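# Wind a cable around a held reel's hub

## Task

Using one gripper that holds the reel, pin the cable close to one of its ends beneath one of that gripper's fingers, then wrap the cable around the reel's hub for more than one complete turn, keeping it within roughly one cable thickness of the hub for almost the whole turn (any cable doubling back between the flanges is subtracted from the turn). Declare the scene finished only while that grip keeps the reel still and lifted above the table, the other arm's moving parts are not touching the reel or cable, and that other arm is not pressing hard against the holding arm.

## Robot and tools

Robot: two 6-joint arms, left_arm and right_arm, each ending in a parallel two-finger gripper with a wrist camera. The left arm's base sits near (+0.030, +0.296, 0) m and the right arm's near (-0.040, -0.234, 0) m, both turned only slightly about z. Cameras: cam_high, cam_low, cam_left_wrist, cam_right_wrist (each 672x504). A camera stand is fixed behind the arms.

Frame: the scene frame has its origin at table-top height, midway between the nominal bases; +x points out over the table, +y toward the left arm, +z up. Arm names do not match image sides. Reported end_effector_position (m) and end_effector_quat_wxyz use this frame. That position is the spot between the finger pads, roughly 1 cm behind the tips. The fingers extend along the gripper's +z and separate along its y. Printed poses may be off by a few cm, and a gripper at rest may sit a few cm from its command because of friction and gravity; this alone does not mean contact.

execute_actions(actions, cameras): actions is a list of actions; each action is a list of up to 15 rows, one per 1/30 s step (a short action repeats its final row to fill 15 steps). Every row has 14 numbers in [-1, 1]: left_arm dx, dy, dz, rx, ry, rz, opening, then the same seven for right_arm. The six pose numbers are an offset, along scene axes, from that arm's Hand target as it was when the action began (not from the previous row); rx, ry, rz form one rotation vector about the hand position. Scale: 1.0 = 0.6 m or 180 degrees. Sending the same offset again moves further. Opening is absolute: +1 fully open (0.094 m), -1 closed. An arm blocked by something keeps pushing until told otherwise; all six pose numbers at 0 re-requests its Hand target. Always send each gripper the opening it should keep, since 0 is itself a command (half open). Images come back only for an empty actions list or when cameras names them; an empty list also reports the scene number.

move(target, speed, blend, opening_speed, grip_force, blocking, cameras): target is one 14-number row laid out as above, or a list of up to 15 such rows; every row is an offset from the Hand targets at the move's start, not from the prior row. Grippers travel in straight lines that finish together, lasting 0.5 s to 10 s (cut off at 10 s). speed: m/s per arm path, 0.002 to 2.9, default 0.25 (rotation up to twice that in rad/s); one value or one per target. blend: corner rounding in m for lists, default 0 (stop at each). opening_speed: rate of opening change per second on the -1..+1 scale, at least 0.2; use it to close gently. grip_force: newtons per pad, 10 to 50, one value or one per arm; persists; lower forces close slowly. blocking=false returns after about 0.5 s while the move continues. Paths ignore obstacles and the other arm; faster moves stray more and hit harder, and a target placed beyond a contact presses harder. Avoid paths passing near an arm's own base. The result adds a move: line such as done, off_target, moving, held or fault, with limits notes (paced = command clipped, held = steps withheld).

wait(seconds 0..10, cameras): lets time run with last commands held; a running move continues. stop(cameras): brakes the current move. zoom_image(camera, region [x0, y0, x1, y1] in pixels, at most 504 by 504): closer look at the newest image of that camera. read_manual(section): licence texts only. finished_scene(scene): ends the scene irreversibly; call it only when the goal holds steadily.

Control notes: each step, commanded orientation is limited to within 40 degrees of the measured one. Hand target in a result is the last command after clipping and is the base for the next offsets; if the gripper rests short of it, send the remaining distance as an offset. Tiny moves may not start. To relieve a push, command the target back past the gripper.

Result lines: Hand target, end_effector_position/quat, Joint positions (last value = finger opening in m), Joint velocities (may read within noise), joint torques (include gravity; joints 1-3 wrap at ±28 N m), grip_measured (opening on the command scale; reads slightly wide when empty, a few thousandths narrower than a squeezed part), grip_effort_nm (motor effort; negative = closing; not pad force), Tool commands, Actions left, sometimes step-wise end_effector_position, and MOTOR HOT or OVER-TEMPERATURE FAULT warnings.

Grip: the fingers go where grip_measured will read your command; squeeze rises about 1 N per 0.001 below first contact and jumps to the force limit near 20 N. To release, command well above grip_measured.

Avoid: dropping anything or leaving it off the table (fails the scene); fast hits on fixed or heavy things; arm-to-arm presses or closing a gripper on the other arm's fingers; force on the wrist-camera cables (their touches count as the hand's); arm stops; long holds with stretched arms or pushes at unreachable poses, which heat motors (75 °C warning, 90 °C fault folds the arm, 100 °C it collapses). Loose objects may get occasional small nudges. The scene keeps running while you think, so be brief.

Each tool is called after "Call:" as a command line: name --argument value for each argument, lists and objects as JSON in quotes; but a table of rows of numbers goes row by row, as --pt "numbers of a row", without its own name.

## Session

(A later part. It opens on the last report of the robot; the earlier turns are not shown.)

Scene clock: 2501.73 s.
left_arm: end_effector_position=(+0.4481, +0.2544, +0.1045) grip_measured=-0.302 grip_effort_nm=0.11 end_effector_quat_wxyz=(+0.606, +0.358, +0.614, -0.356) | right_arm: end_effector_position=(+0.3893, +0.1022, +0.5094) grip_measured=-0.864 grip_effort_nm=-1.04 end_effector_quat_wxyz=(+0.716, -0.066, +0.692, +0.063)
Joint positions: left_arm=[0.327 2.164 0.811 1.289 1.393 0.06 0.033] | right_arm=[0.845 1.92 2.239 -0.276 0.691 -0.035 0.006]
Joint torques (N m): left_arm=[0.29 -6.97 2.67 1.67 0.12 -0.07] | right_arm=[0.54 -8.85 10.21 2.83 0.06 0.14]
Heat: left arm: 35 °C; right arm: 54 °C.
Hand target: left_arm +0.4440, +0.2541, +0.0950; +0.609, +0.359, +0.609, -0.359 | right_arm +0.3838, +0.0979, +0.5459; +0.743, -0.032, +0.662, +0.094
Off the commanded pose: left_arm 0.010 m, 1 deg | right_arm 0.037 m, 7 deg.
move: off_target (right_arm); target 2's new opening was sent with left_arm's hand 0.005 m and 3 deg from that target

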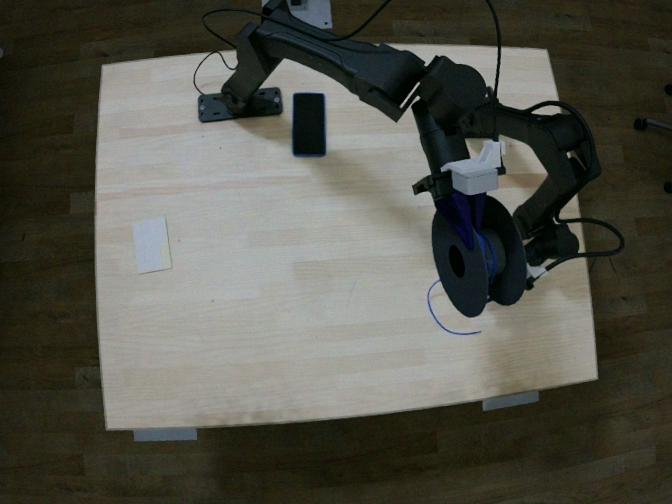

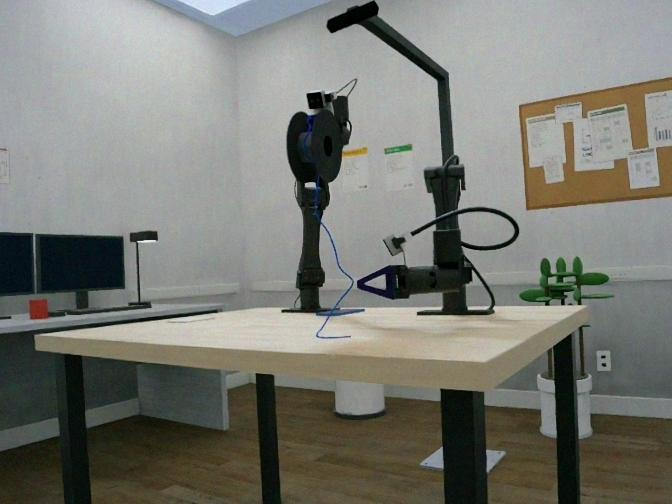

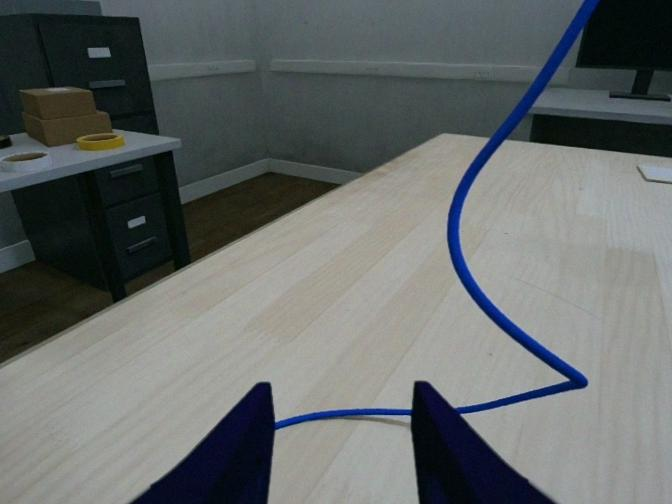

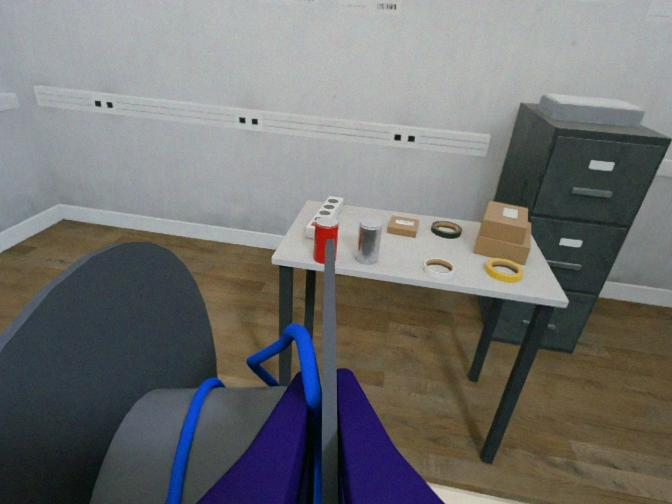

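Call:
move --target '[-0.08,-0.06,-0.085,0,0,0,-0.3,0,0,0,0,0,0,-1]' --speed 0.15 --cameras '["cam_left_wrist","cam_high","cam_low"]'

Scene clock: 2538.13 s.
left_arm: end_effector_position=(+0.3956, +0.2191, +0.0412) grip_measured=-0.302 grip_effort_nm=0.11 end_effector_quat_wxyz=(+0.575, +0.347, +0.636, -0.380) | right_arm: end_effector_position=(+0.3893, +0.1022, +0.5094) grip_measured=-0.864 grip_effort_nm=-1.04 end_effector_quat_wxyz=(+0.716, -0.066, +0.692, +0.063)
Joint positions: left_arm=[0.274 2.292 0.601 1.455 1.359 0.145 0.033] | right_arm=[0.845 1.92 2.239 -0.276 0.691 -0.035 0.006]
Joint torques (N m): left_arm=[-0.43 -6.56 1.26 2.33 0 -0.08] | right_arm=[0.51 -8.81 10.22 2.84 0.07 0.14]
Heat: left arm: 38 °C; right arm: 52 °C.
Hand target: left_arm +0.3960, +0.2181, +0.0440; +0.609, +0.359, +0.609, -0.359 | right_arm +0.3838, +0.0979, +0.5459; +0.743, -0.032, +0.662, +0.094
Off the commanded pose: left_arm 0.003 m, 6 deg | right_arm 0.037 m, 7 deg.
move: off_target (left_arm, right_arm)
Images, in order (width x height): cam_high 672x504, cam_low 672x504, cam_left_wrist 672x504.

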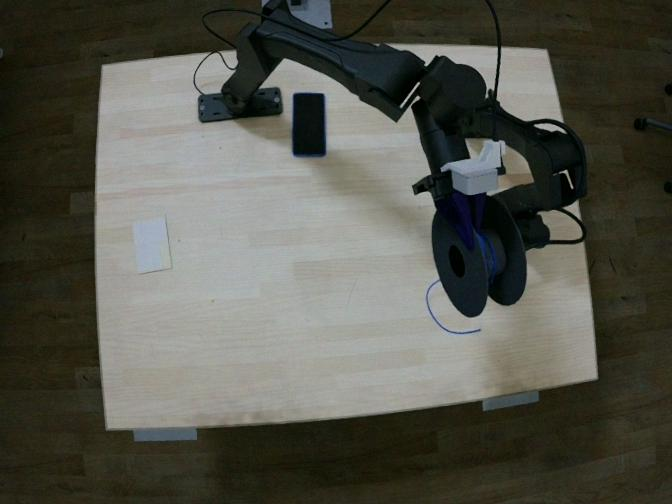

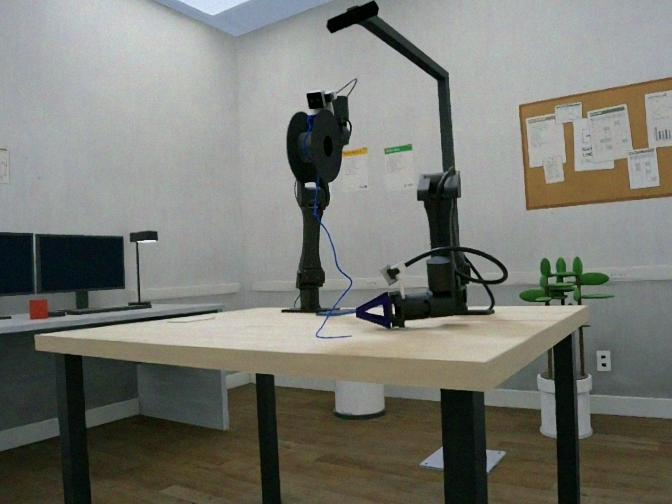

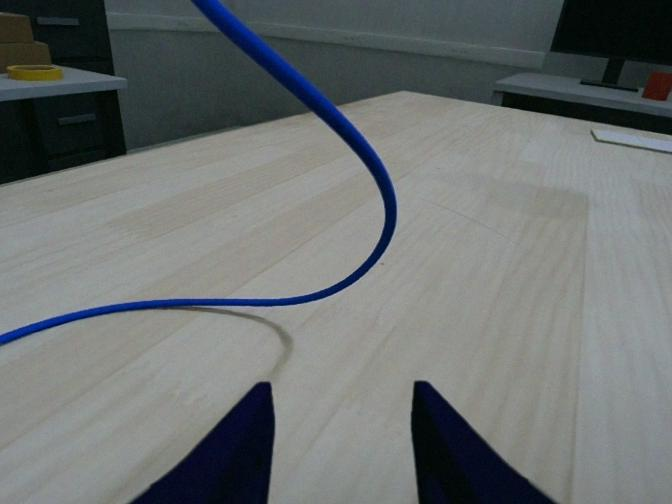

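Call:
move --target '[0.025,-0.087,0.047,0,0,0,-0.3,0,0,0,0,0,0,-1]' --speed 0.12 --cameras '["cam_left_wrist"]'

Scene clock: 2556.37 s.
left_arm: end_effector_position=(+0.4049, +0.1651, +0.0429) grip_measured=-0.302 grip_effort_nm=0.11 end_effector_quat_wxyz=(+0.552, +0.333, +0.655, -0.393) | right_arm: end_effector_position=(+0.3893, +0.1022, +0.5094) grip_measured=-0.864 grip_effort_nm=-1.04 end_effector_quat_wxyz=(+0.716, -0.066, +0.692, +0.063)
Joint positions: left_arm=[0.086 2.262 0.593 1.456 1.175 0.049 0.033] | right_arm=[0.845 1.92 2.239 -0.276 0.691 -0.035 0.006]
Joint torques (N m): left_arm=[-0.24 -11.69 1.63 2.49 -0.06 -0.05] | right_arm=[0.5 -8.87 10.15 2.83 0.07 0.13]
Heat: left arm: 39 °C; right arm: 52 °C.
Hand target: left_arm +0.4110, +0.1659, +0.0722; +0.609, +0.359, +0.609, -0.359 | right_arm +0.3838, +0.0979, +0.5459; +0.743, -0.032, +0.662, +0.094
Off the commanded pose: left_arm 0.030 m, 10 deg | right_arm 0.037 m, 7 deg.
joint sent to its limit (left arm) — joint 4 (wrist pitch), upper limit. The joint targets still meet the commanded pose.
move: off_target (left_arm, right_arm)
Images, in order (width x height): cam_left_wrist 672x504.

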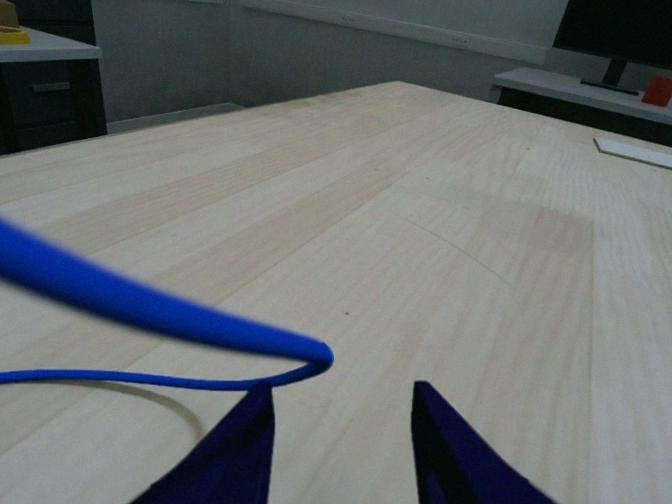

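Call:
move --target '[0,0,0.035,0,0,0,-0.3,0,0,0,0,0,0,-1]' --speed 0.1 --cameras '["cam_left_wrist"]'

Scene clock: 2569.60 s.
left_arm: end_effector_position=(+0.4102, +0.1659, +0.0686) grip_measured=-0.302 grip_effort_nm=0.11 end_effector_quat_wxyz=(+0.570, +0.339, +0.642, -0.385) | right_arm: end_effector_position=(+0.3893, +0.1022, +0.5094) grip_measured=-0.864 grip_effort_nm=-1.04 end_effector_quat_wxyz=(+0.716, -0.066, +0.692, +0.063)
Joint positions: left_arm=[0.086 2.186 0.593 1.455 1.171 0.018 0.033] | right_arm=[0.845 1.92 2.239 -0.276 0.691 -0.035 0.006]
Joint torques (N m): left_arm=[-0.34 -12.01 1.24 2.18 -0.08 0.02] | right_arm=[0.53 -8.84 10.21 2.82 0.07 0.14]
Heat: left arm: 40 °C; right arm: 52 °C.
Hand target: left_arm +0.4111, +0.1659, +0.0932; +0.609, +0.359, +0.609, -0.359 | right_arm +0.3838, +0.0979, +0.5459; +0.743, -0.032, +0.662, +0.094
Off the commanded pose: left_arm 0.025 m, 7 deg | right_arm 0.037 m, 7 deg.
move: off_target (left_arm, right_arm)
Images, in order (width x height): cam_left_wrist 672x504.

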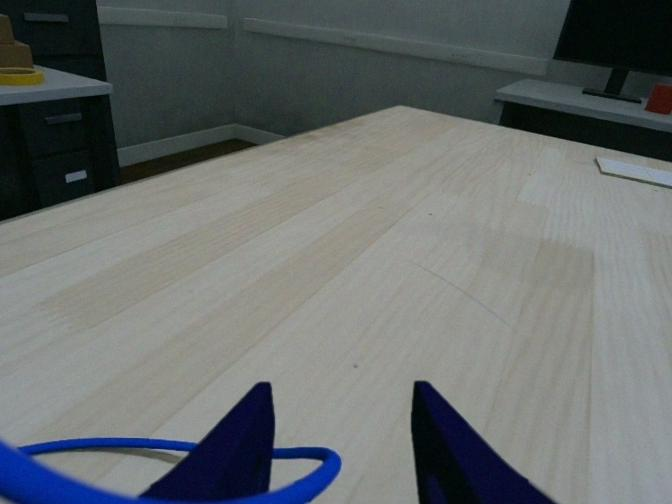

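Call:
move --target '[0,0,0,0,0,0,-1,0,0,0,0,0,0,-1]' --opening_speed 0.7 --cameras '["cam_left_wrist","cam_high"]'

Scene clock: 2575.57 s.
left_arm: end_effector_position=(+0.4103, +0.1659, +0.0686) grip_measured=-0.946 grip_effort_nm=-1.00 end_effector_quat_wxyz=(+0.570, +0.338, +0.642, -0.385) | right_arm: end_effector_position=(+0.3893, +0.1022, +0.5094) grip_measured=-0.864 grip_effort_nm=-1.04 end_effector_quat_wxyz=(+0.716, -0.066, +0.692, +0.063)
Joint positions: left_arm=[0.086 2.186 0.593 1.455 1.17 0.017 0.003] | right_arm=[0.845 1.92 2.239 -0.276 0.691 -0.035 0.006]
Joint torques (N m): left_arm=[-0.34 -12.03 1.21 2.17 -0.06 -0.04] | right_arm=[0.53 -8.81 10.15 2.82 0.07 0.14]
Heat: left arm: 40 °C; right arm: 52 °C.
Hand target: left_arm +0.4110, +0.1659, +0.0932; +0.609, +0.359, +0.609, -0.359 | right_arm +0.3838, +0.0979, +0.5459; +0.743, -0.032, +0.662, +0.094
Off the commanded pose: left_arm 0.025 m, 7 deg | right_arm 0.037 m, 7 deg.
move: off_target (left_arm, right_arm)
Images, in order (width x height): cam_high 672x504, cam_left_wrist 672x504.

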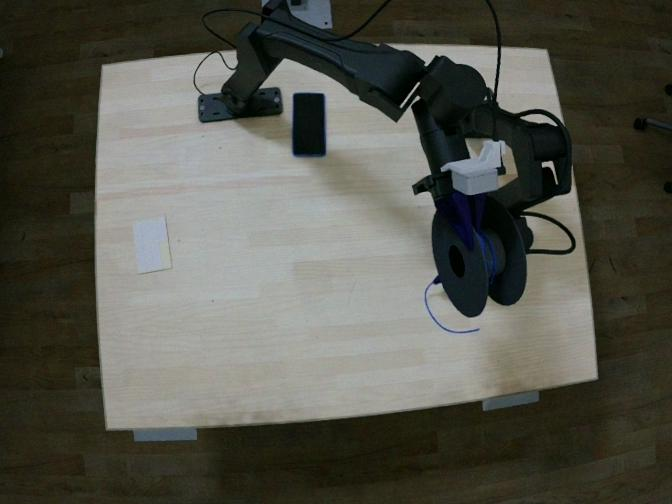

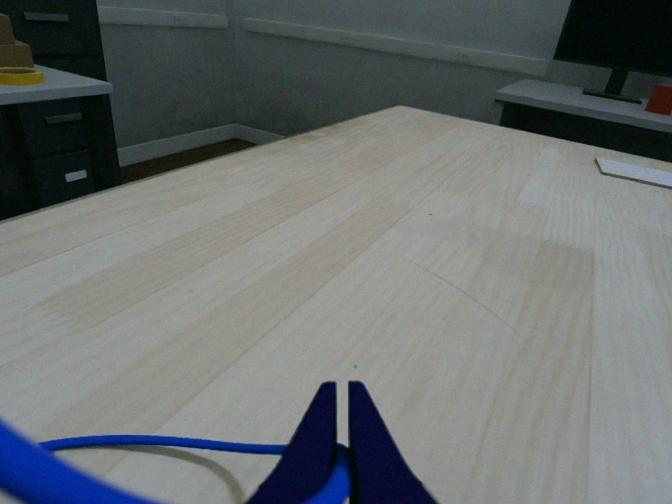

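Call:
move --target '[0.0997,-0.0683,0.01,0,0,0,-1,0.1415,0,-0.05,0,0,0,-1]' --speed 0.12 --cameras '["all"]'

Scene clock: 2591.17 s.
left_arm: end_effector_position=(+0.4653, +0.1259, +0.1058) grip_measured=-0.947 grip_effort_nm=-1.03 end_effector_quat_wxyz=(+0.608, +0.363, +0.607, -0.361) | right_arm: end_effector_position=(+0.4716, +0.1031, +0.4816) grip_measured=-0.864 grip_effort_nm=-1.04 end_effector_quat_wxyz=(+0.717, -0.059, +0.691, +0.068)
Joint positions: left_arm=[-0.044 2.186 0.813 1.374 1.04 0.004 0.002] | right_arm=[0.707 2.173 2.501 -0.285 0.557 -0.014 0.006]
Joint torques (N m): left_arm=[-0.46 -7.53 5.14 1.45 -0.16 -0.05] | right_arm=[-0.27 -10.7 10.03 2.75 -0.02 0.18]
Heat: left arm: 40 °C; right arm: 52 °C.
Hand target: left_arm +0.4709, +0.1249, +0.0992; +0.609, +0.359, +0.609, -0.359 | right_arm +0.4687, +0.0979, +0.5159; +0.743, -0.032, +0.662, +0.094
Off the commanded pose: left_arm 0.009 m, 1 deg | right_arm 0.035 m, 6 deg.
move: off_target (right_arm)

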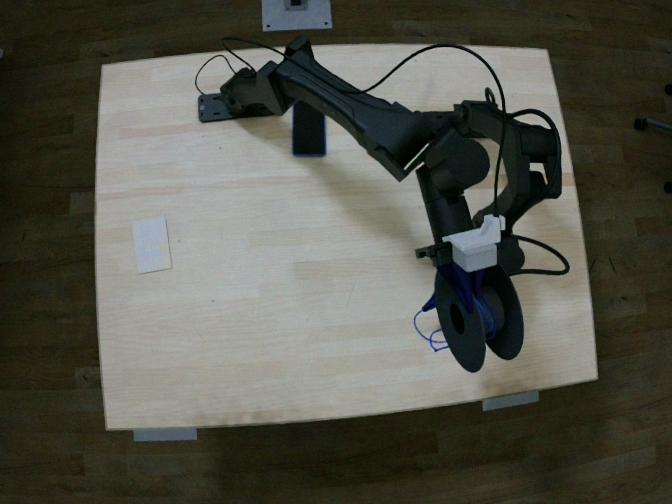

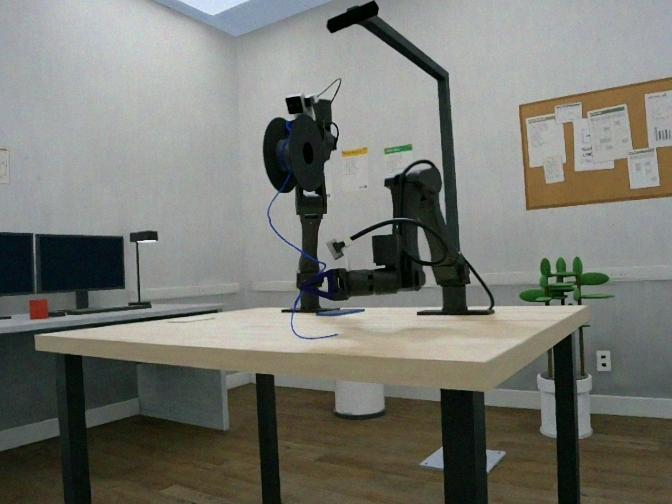

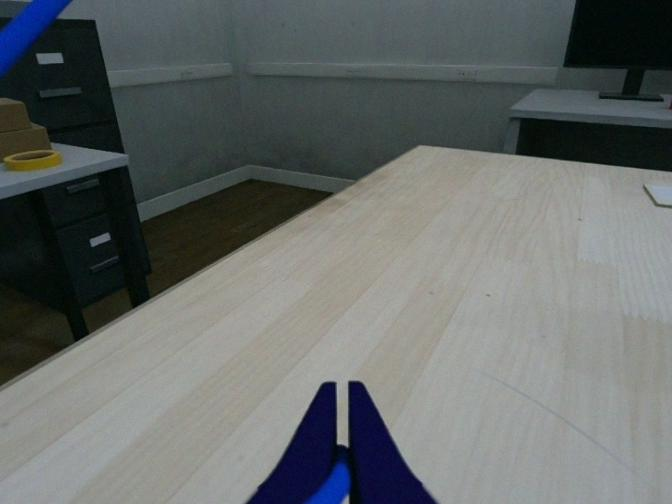

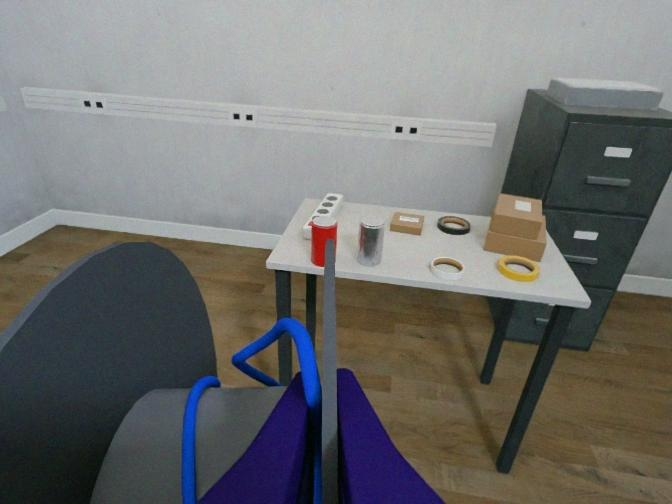

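Call:
move --pt "-0.0333 -0.0167 -0.045 0 0 0 -1 0 0 0 0 0 0 -1" --pt "-0.1648 -0.0332 -0.005 0 0 0 -1 0 0 0 0 0 0 -1" --pt "-0.2985 -0.0332 0.1047 0 0 0 -1 0 0 0 0 0 0 -1" --speed 0.15 --blend '[0.03,0.04,0]' --cameras '["cam_left_wrist","cam_low","cam_right_wrist"]'

Scene clock: 2604.07 s.
left_arm: end_effector_position=(+0.2934, +0.1049, +0.1578) grip_measured=-0.947 grip_effort_nm=-1.04 end_effector_quat_wxyz=(+0.602, +0.357, +0.614, -0.366) | right_arm: end_effector_position=(+0.4716, +0.1031, +0.4816) grip_measured=-0.864 grip_effort_nm=-1.04 end_effector_quat_wxyz=(+0.717, -0.059, +0.691, +0.068)
Joint positions: left_arm=[-0.194 1.445 0.144 1.288 0.888 -0.009 0.002] | right_arm=[0.707 2.173 2.501 -0.285 0.557 -0.014 0.006]
Joint torques (N m): left_arm=[-0.65 -5.89 3.43 1.38 -0.16 0.05] | right_arm=[-0.31 -10.63 10.06 2.76 -0.01 0.18]
Heat: left arm: 40 °C; right arm: 51 °C.
Hand target: left_arm +0.2918, +0.1050, +0.1621; +0.609, +0.359, +0.609, -0.359 | right_arm +0.4687, +0.0978, +0.5160; +0.743, -0.032, +0.662, +0.094
Off the commanded pose: left_arm 0.005 m, 1 deg | right_arm 0.035 m, 6 deg.
move: off_target (right_arm); blend cut to 0.0175 m at target 1
Images, in order (width x height): cam_low 672x504, cam_left_wrist 672x504, cam_right_wrist 672x504.

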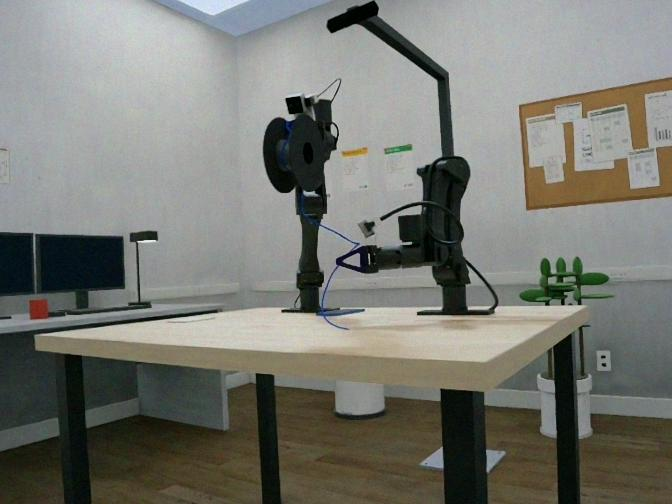

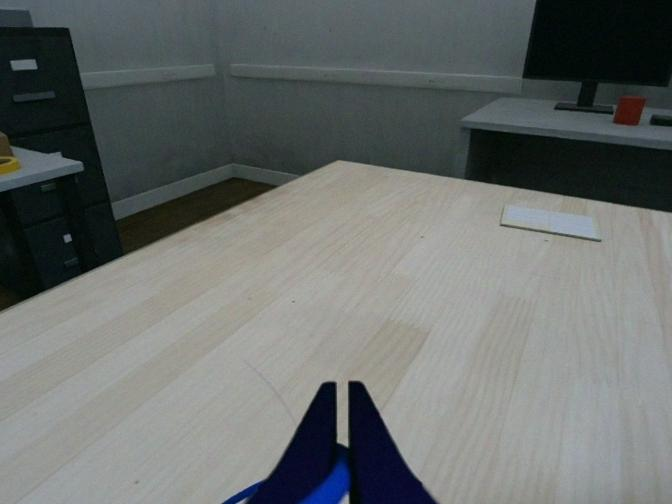

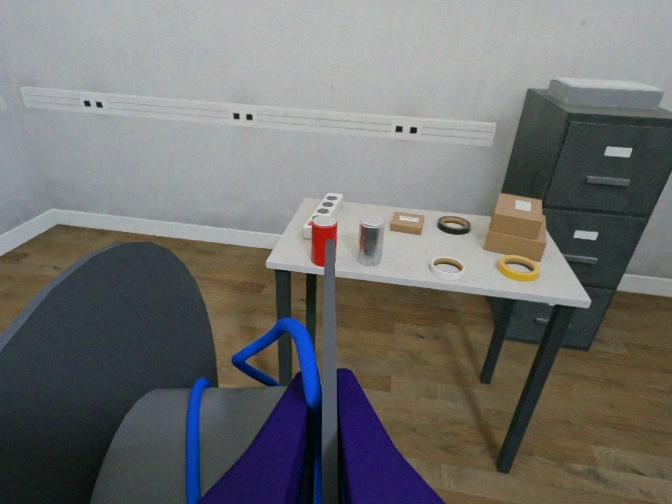

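Call:
move --pt "-0.0618 0.0148 0.2 0 0 0 -1 0 0 0 0 0 0 -1" --pt "-0.0732 0.08 0.35 0 0 0.0556 -1 0 0 0 0 0 0 -1" --speed 0.15 --blend '[0.04,0]' --cameras '["cam_left_wrist","cam_low","cam_right_wrist"]'

Scene clock: 2616.33 s.
left_arm: end_effector_position=(+0.2488, +0.1502, +0.3607) grip_measured=-0.947 grip_effort_nm=-1.04 end_effector_quat_wxyz=(+0.626, +0.302, +0.645, -0.318) | right_arm: end_effector_position=(+0.4716, +0.1031, +0.4816) grip_measured=-0.864 grip_effort_nm=-1.04 end_effector_quat_wxyz=(+0.717, -0.059, +0.692, +0.068)
Joint positions: left_arm=[-0.049 0.611 0.757 -0.169 0.867 -0.014 0.002] | right_arm=[0.707 2.173 2.501 -0.285 0.557 -0.014 0.006]
Joint torques (N m): left_arm=[0.49 0.73 8.72 1.39 -0.1 0.08] | right_arm=[-0.28 -10.7 10.03 2.76 -0.01 0.17]
Heat: left arm: 40 °C; right arm: 51 °C.
Hand target: left_arm +0.2478, +0.1530, +0.3721; +0.638, +0.304, +0.638, -0.304 | right_arm +0.4687, +0.0978, +0.5160; +0.743, -0.032, +0.662, +0.094
Off the commanded pose: left_arm 0.012 m, 2 deg | right_arm 0.035 m, 6 deg.
move: off_target (left_arm, right_arm)
Images, in order (width x height): cam_low 672x504, cam_left_wrist 672x504, cam_right_wrist 672x504.

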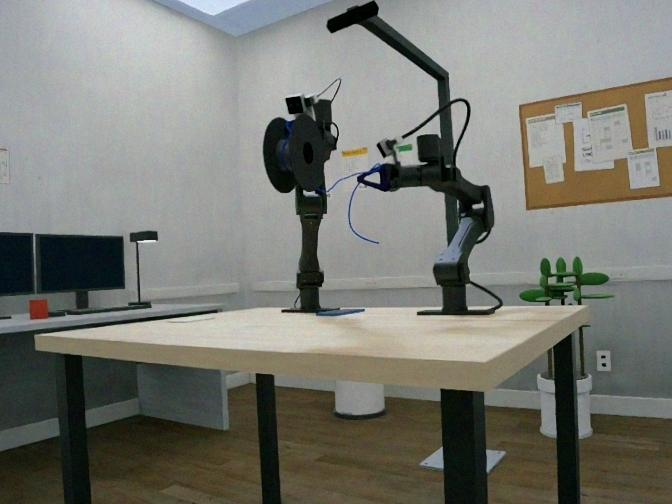

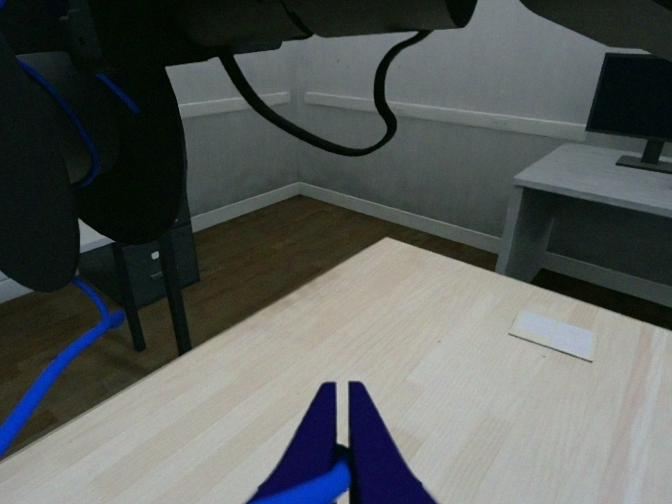

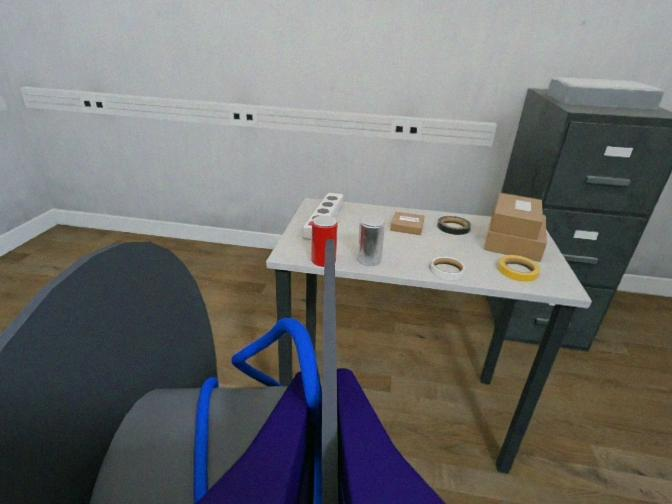

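Call:
move --pt "-0.0027 0.014 0.1165 0 0 0 -1 0 0 0 0 0 0 -1" --pt "0.0535 0.031 0.2165 0 0 -0.05 -1 0 0 0 0 0 0 -1" --speed 0.12 --blend '[0.03,0]' --cameras '["all"]'

Scene clock: 2622.83 s.
left_arm: end_effector_position=(+0.2833, +0.1719, +0.4951) grip_measured=-0.947 grip_effort_nm=-1.03 end_effector_quat_wxyz=(+0.610, +0.345, +0.618, -0.356) | right_arm: end_effector_position=(+0.4716, +0.1031, +0.4816) grip_measured=-0.864 grip_effort_nm=-1.04 end_effector_quat_wxyz=(+0.717, -0.059, +0.692, +0.068)
Joint positions: left_arm=[0.178 1.055 1.44 -0.391 1.224 -0.014 0.002] | right_arm=[0.707 2.173 2.501 -0.285 0.556 -0.013 0.006]
Joint torques (N m): left_arm=[0.44 -0.76 7.82 1.13 0.11 0.07] | right_arm=[-0.32 -10.62 10.06 2.76 -0.02 0.17]
Heat: left arm: 39 °C; right arm: 51 °C.
Hand target: left_arm +0.2801, +0.1716, +0.5019; +0.612, +0.354, +0.613, -0.353 | right_arm +0.4687, +0.0979, +0.5160; +0.743, -0.032, +0.662, +0.094
Off the commanded pose: left_arm 0.008 m, 1 deg | right_arm 0.035 m, 6 deg.
move: off_target (right_arm)

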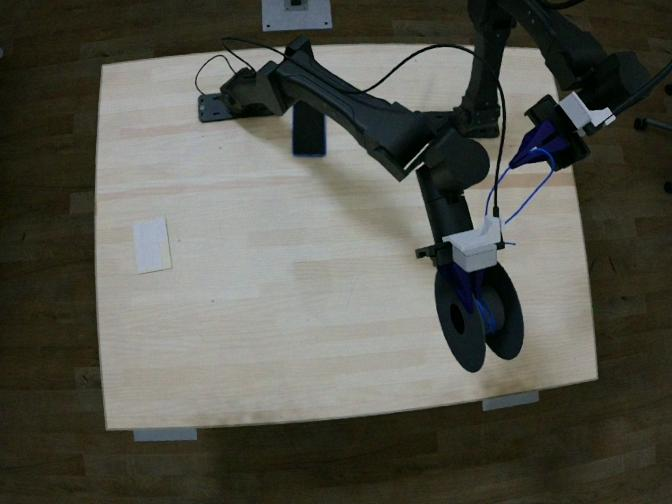

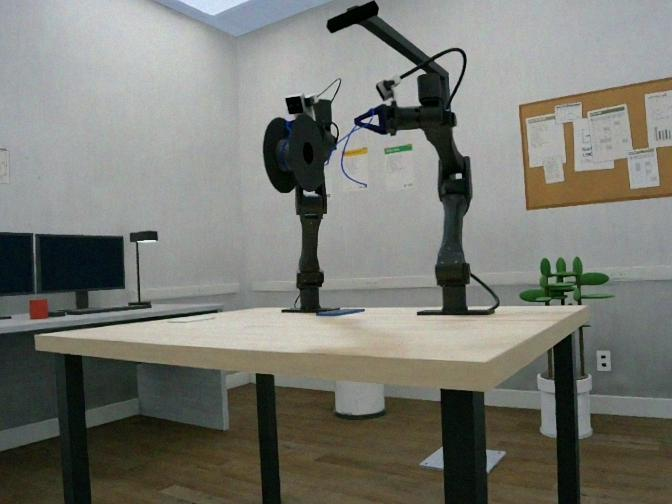

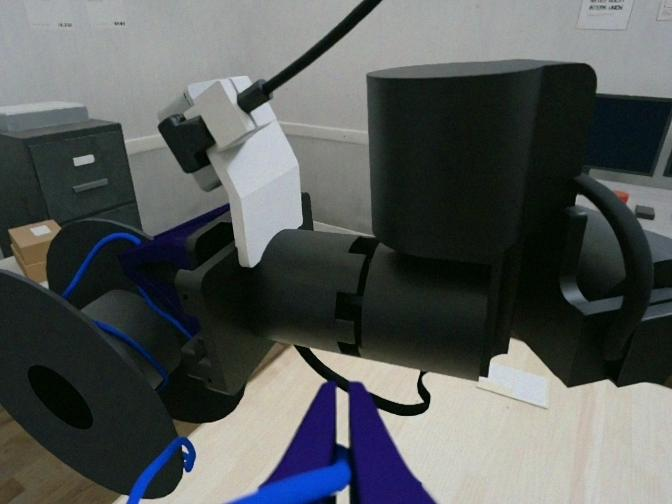

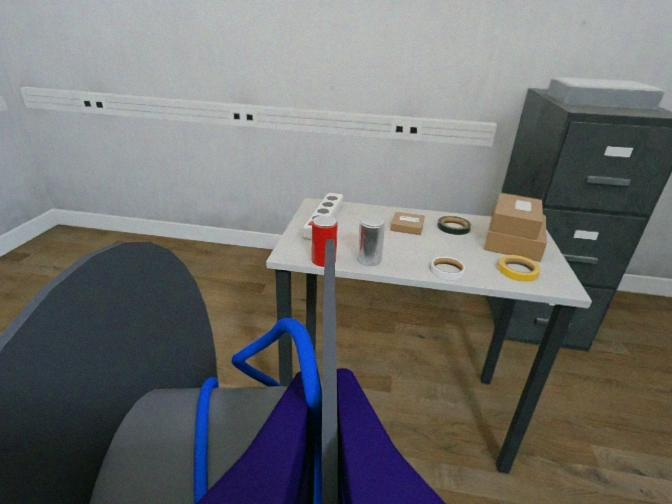

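Call:
move --pt "0.03 0.005 -0.05 0 0 0 -1 0 0 -0.14 0 0 0 -1" --speed 0.1 --cameras '["all"]'

Scene clock: 2632.00 s.
left_arm: end_effector_position=(+0.2961, +0.1742, +0.4752) grip_measured=-0.947 grip_effort_nm=-1.03 end_effector_quat_wxyz=(+0.612, +0.349, +0.616, -0.353) | right_arm: end_effector_position=(+0.4769, +0.1083, +0.3853) grip_measured=-0.864 grip_effort_nm=-1.04 end_effector_quat_wxyz=(+0.708, -0.061, +0.700, +0.068)
Joint positions: left_arm=[0.178 1.055 1.345 -0.294 1.225 -0.003 0.002] | right_arm=[0.707 2.036 1.904 0.146 0.554 0.001 0.006]
Joint torques (N m): left_arm=[0.2 -1.26 4.55 1.43 0.09 0.04] | right_arm=[-0.31 -14.12 7.46 3.02 0.02 0.03]
Heat: left arm: 39 °C; right arm: 51 °C.
Hand target: left_arm +0.2980, +0.1746, +0.4719; +0.612, +0.354, +0.613, -0.354 | right_arm +0.4688, +0.0979, +0.4317; +0.743, -0.032, +0.662, +0.094
Off the commanded pose: left_arm 0.004 m, 1 deg | right_arm 0.049 m, 7 deg.
move: off_target (right_arm)

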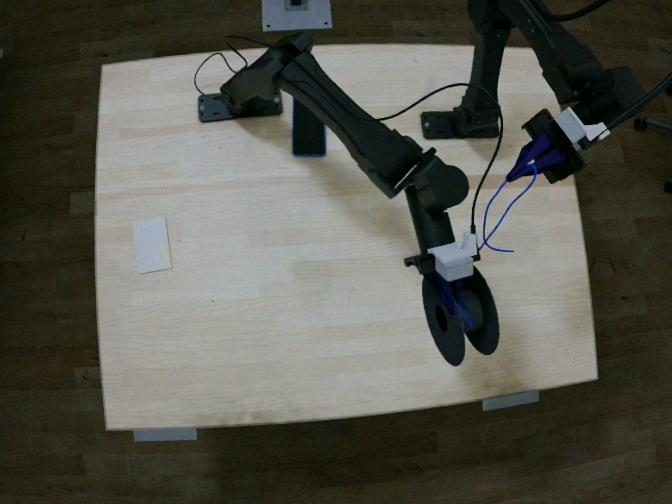

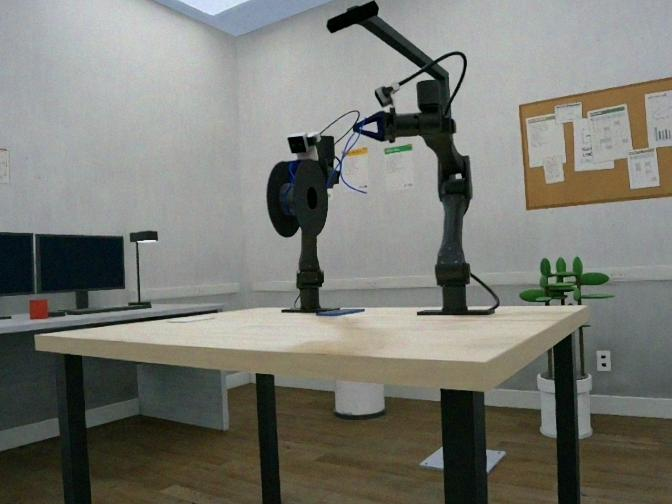

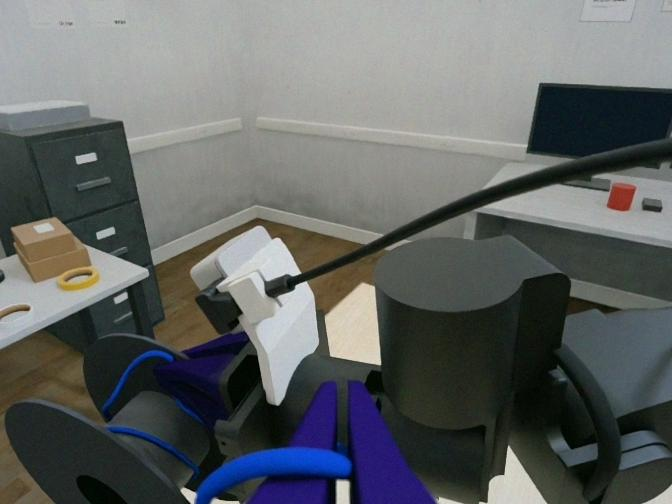

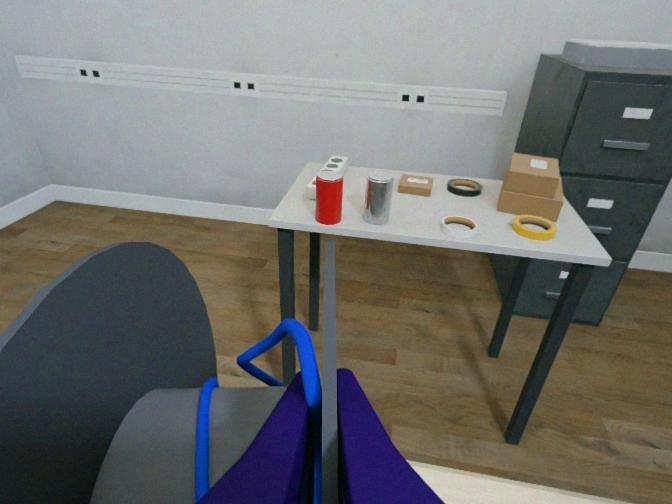

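Call:
move --pt "0.018 0.008 0.058 0 0 0 -1 -0.0833 0 0 0 0 0 -1" --speed 0.08 --cameras '["cam_left_wrist","cam_high","cam_right_wrist"]'

Scene clock: 2641.40 s.
left_arm: end_effector_position=(+0.3108, +0.1789, +0.5005) grip_measured=-0.947 grip_effort_nm=-1.03 end_effector_quat_wxyz=(+0.611, +0.348, +0.616, -0.354) | right_arm: end_effector_position=(+0.4288, +0.1098, +0.3898) grip_measured=-0.864 grip_effort_nm=-1.04 end_effector_quat_wxyz=(+0.711, -0.065, +0.697, +0.070)
Joint positions: left_arm=[0.188 1.156 1.508 -0.355 1.236 -0.007 0.002] | right_arm=[0.783 1.892 1.712 0.205 0.621 -0.01 0.006]
Joint torques (N m): left_arm=[0.58 -1.58 7.94 1.16 0.11 0.01] | right_arm=[0.14 -13.22 6.91 3.02 0.11 0.03]
Heat: left arm: 38 °C; right arm: 52 °C.
Hand target: left_arm +0.3088, +0.1794, +0.5067; +0.612, +0.354, +0.612, -0.353 | right_arm +0.4187, +0.0980, +0.4320; +0.743, -0.032, +0.662, +0.094
Off the commanded pose: left_arm 0.007 m, 1 deg | right_arm 0.045 m, 7 deg.
move: off_target (right_arm)
Images, in order (width x height): cam_high 672x504, cam_left_wrist 672x504, cam_right_wrist 672x504.

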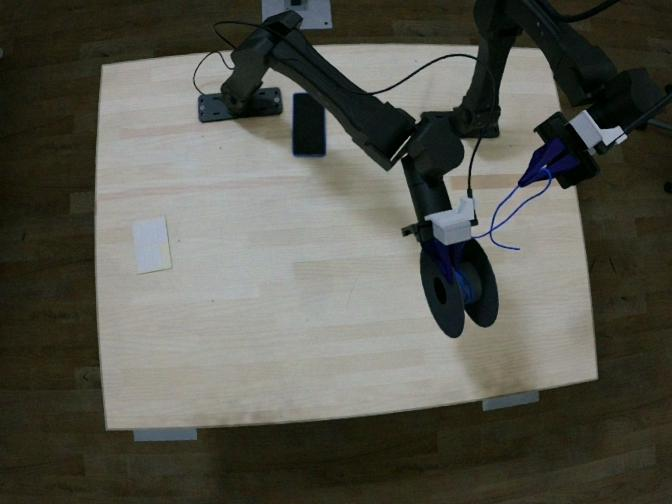

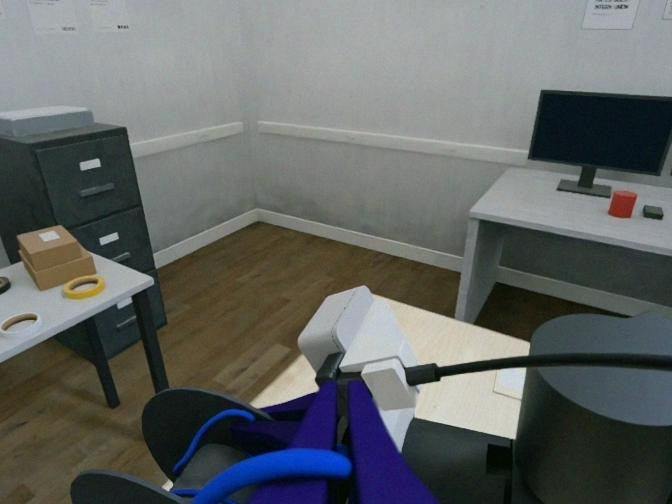

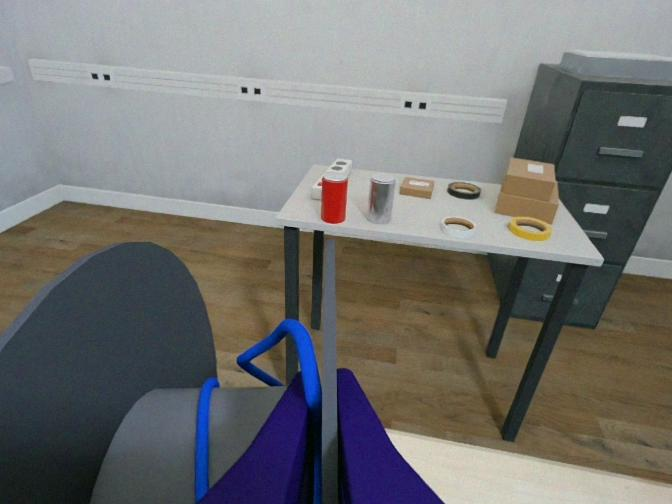

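Call:
move --pt "0.0753 0.0065 0.0438 0 0 0 -1 -0.0583 0 0 0 0 0 -1" --speed 0.08 --cameras '["cam_left_wrist","cam_high","cam_low"]'

Scene clock: 2646.60 s.
left_arm: end_effector_position=(+0.3526, +0.1845, +0.5281) grip_measured=-0.947 grip_effort_nm=-1.03 end_effector_quat_wxyz=(+0.610, +0.351, +0.614, -0.357) | right_arm: end_effector_position=(+0.3937, +0.1094, +0.3949) grip_measured=-0.864 grip_effort_nm=-1.04 end_effector_quat_wxyz=(+0.715, -0.064, +0.693, +0.070)
Joint positions: left_arm=[0.179 1.361 1.766 -0.407 1.237 -0.009 0.002] | right_arm=[0.846 1.799 1.6 0.241 0.685 -0.022 0.006]
Joint torques (N m): left_arm=[-0.62 -3.03 7.75 1.15 -0.1 0.03] | right_arm=[0.4 -12.23 6.87 2.92 0.15 0.03]
Heat: left arm: 38 °C; right arm: 52 °C.
Hand target: left_arm +0.3540, +0.1833, +0.5330; +0.612, +0.354, +0.613, -0.353 | right_arm +0.3837, +0.0979, +0.4320; +0.743, -0.032, +0.662, +0.094
Off the commanded pose: left_arm 0.005 m, 1 deg | right_arm 0.040 m, 7 deg.
move: off_target (right_arm)
Images, in order (width x height): cam_high 672x504, cam_low 672x504, cam_left_wrist 672x504.

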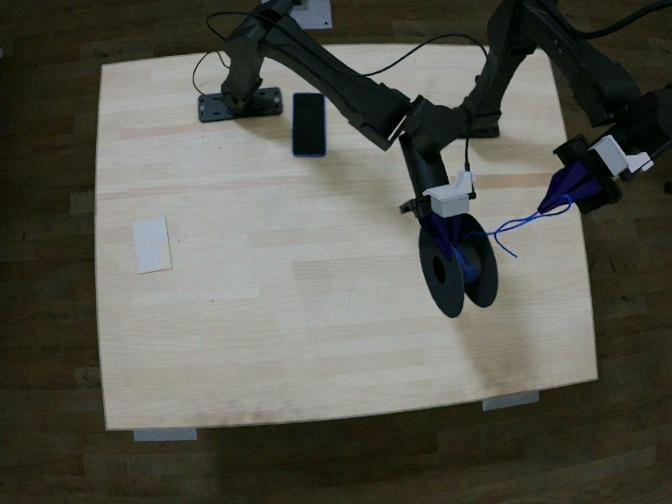

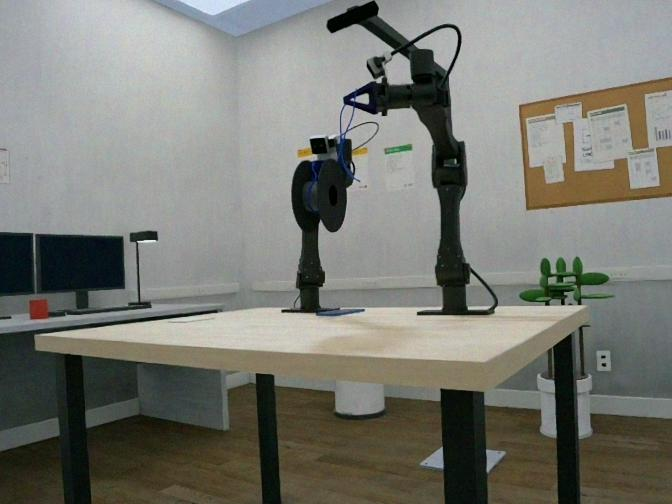

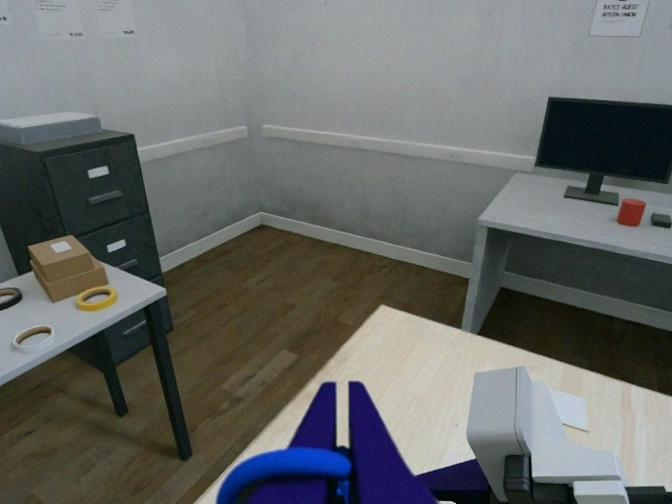

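Call:
move --pt "0.1498 0.0092 -0.0333 0 0 0 -1 0 0 0 0 0 0 -1" --pt "0.2718 -0.012 -0.14 0 0 0 -1 0 0 0 0 0 0 -1" --speed 0.1 --blend '[0.03,0]' --cameras '["all"]'

Scene clock: 2655.73 s.
left_arm: end_effector_position=(+0.5084, +0.1770, +0.4556) grip_measured=-0.947 grip_effort_nm=-1.04 end_effector_quat_wxyz=(+0.610, +0.354, +0.612, -0.358) | right_arm: end_effector_position=(+0.3938, +0.1091, +0.3949) grip_measured=-0.864 grip_effort_nm=-1.04 end_effector_quat_wxyz=(+0.715, -0.064, +0.693, +0.069)
Joint positions: left_arm=[0.087 1.807 1.891 -0.085 1.15 -0.006 0.002] | right_arm=[0.846 1.799 1.6 0.241 0.686 -0.023 0.006]
Joint torques (N m): left_arm=[-0.55 -7.73 6.08 1.51 -0.14 0.04] | right_arm=[0.43 -12.27 6.83 2.9 0.11 0.02]
Heat: left arm: 38 °C; right arm: 52 °C.
Hand target: left_arm +0.5171, +0.1761, +0.4489; +0.612, +0.353, +0.613, -0.353 | right_arm +0.3837, +0.0979, +0.4320; +0.743, -0.032, +0.662, +0.094
Off the commanded pose: left_arm 0.011 m, 1 deg | right_arm 0.040 m, 7 deg.
move: off_target (left_arm, right_arm)

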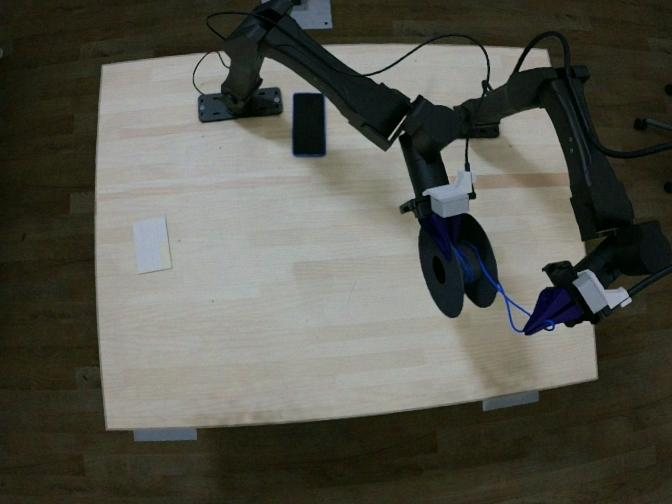

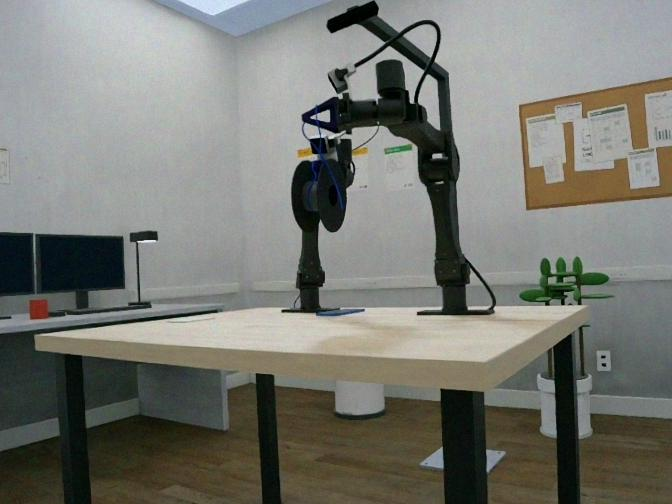

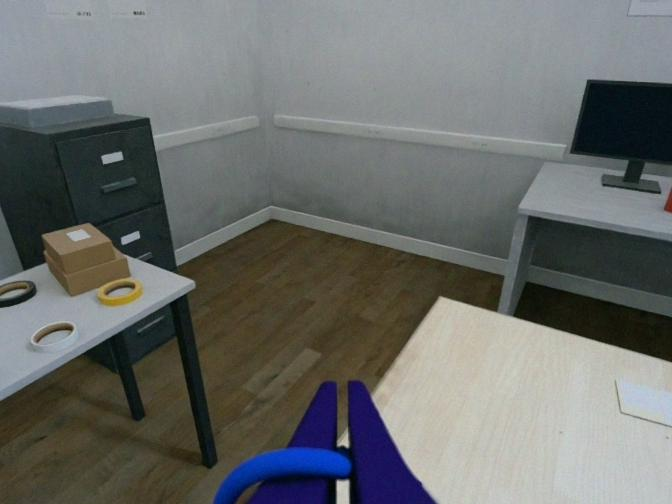

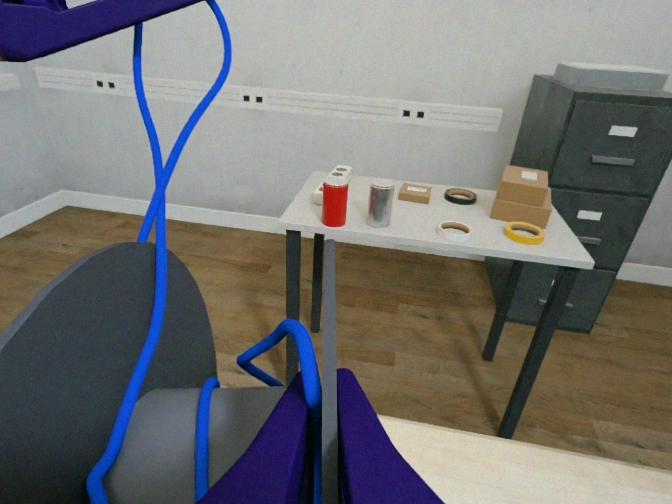

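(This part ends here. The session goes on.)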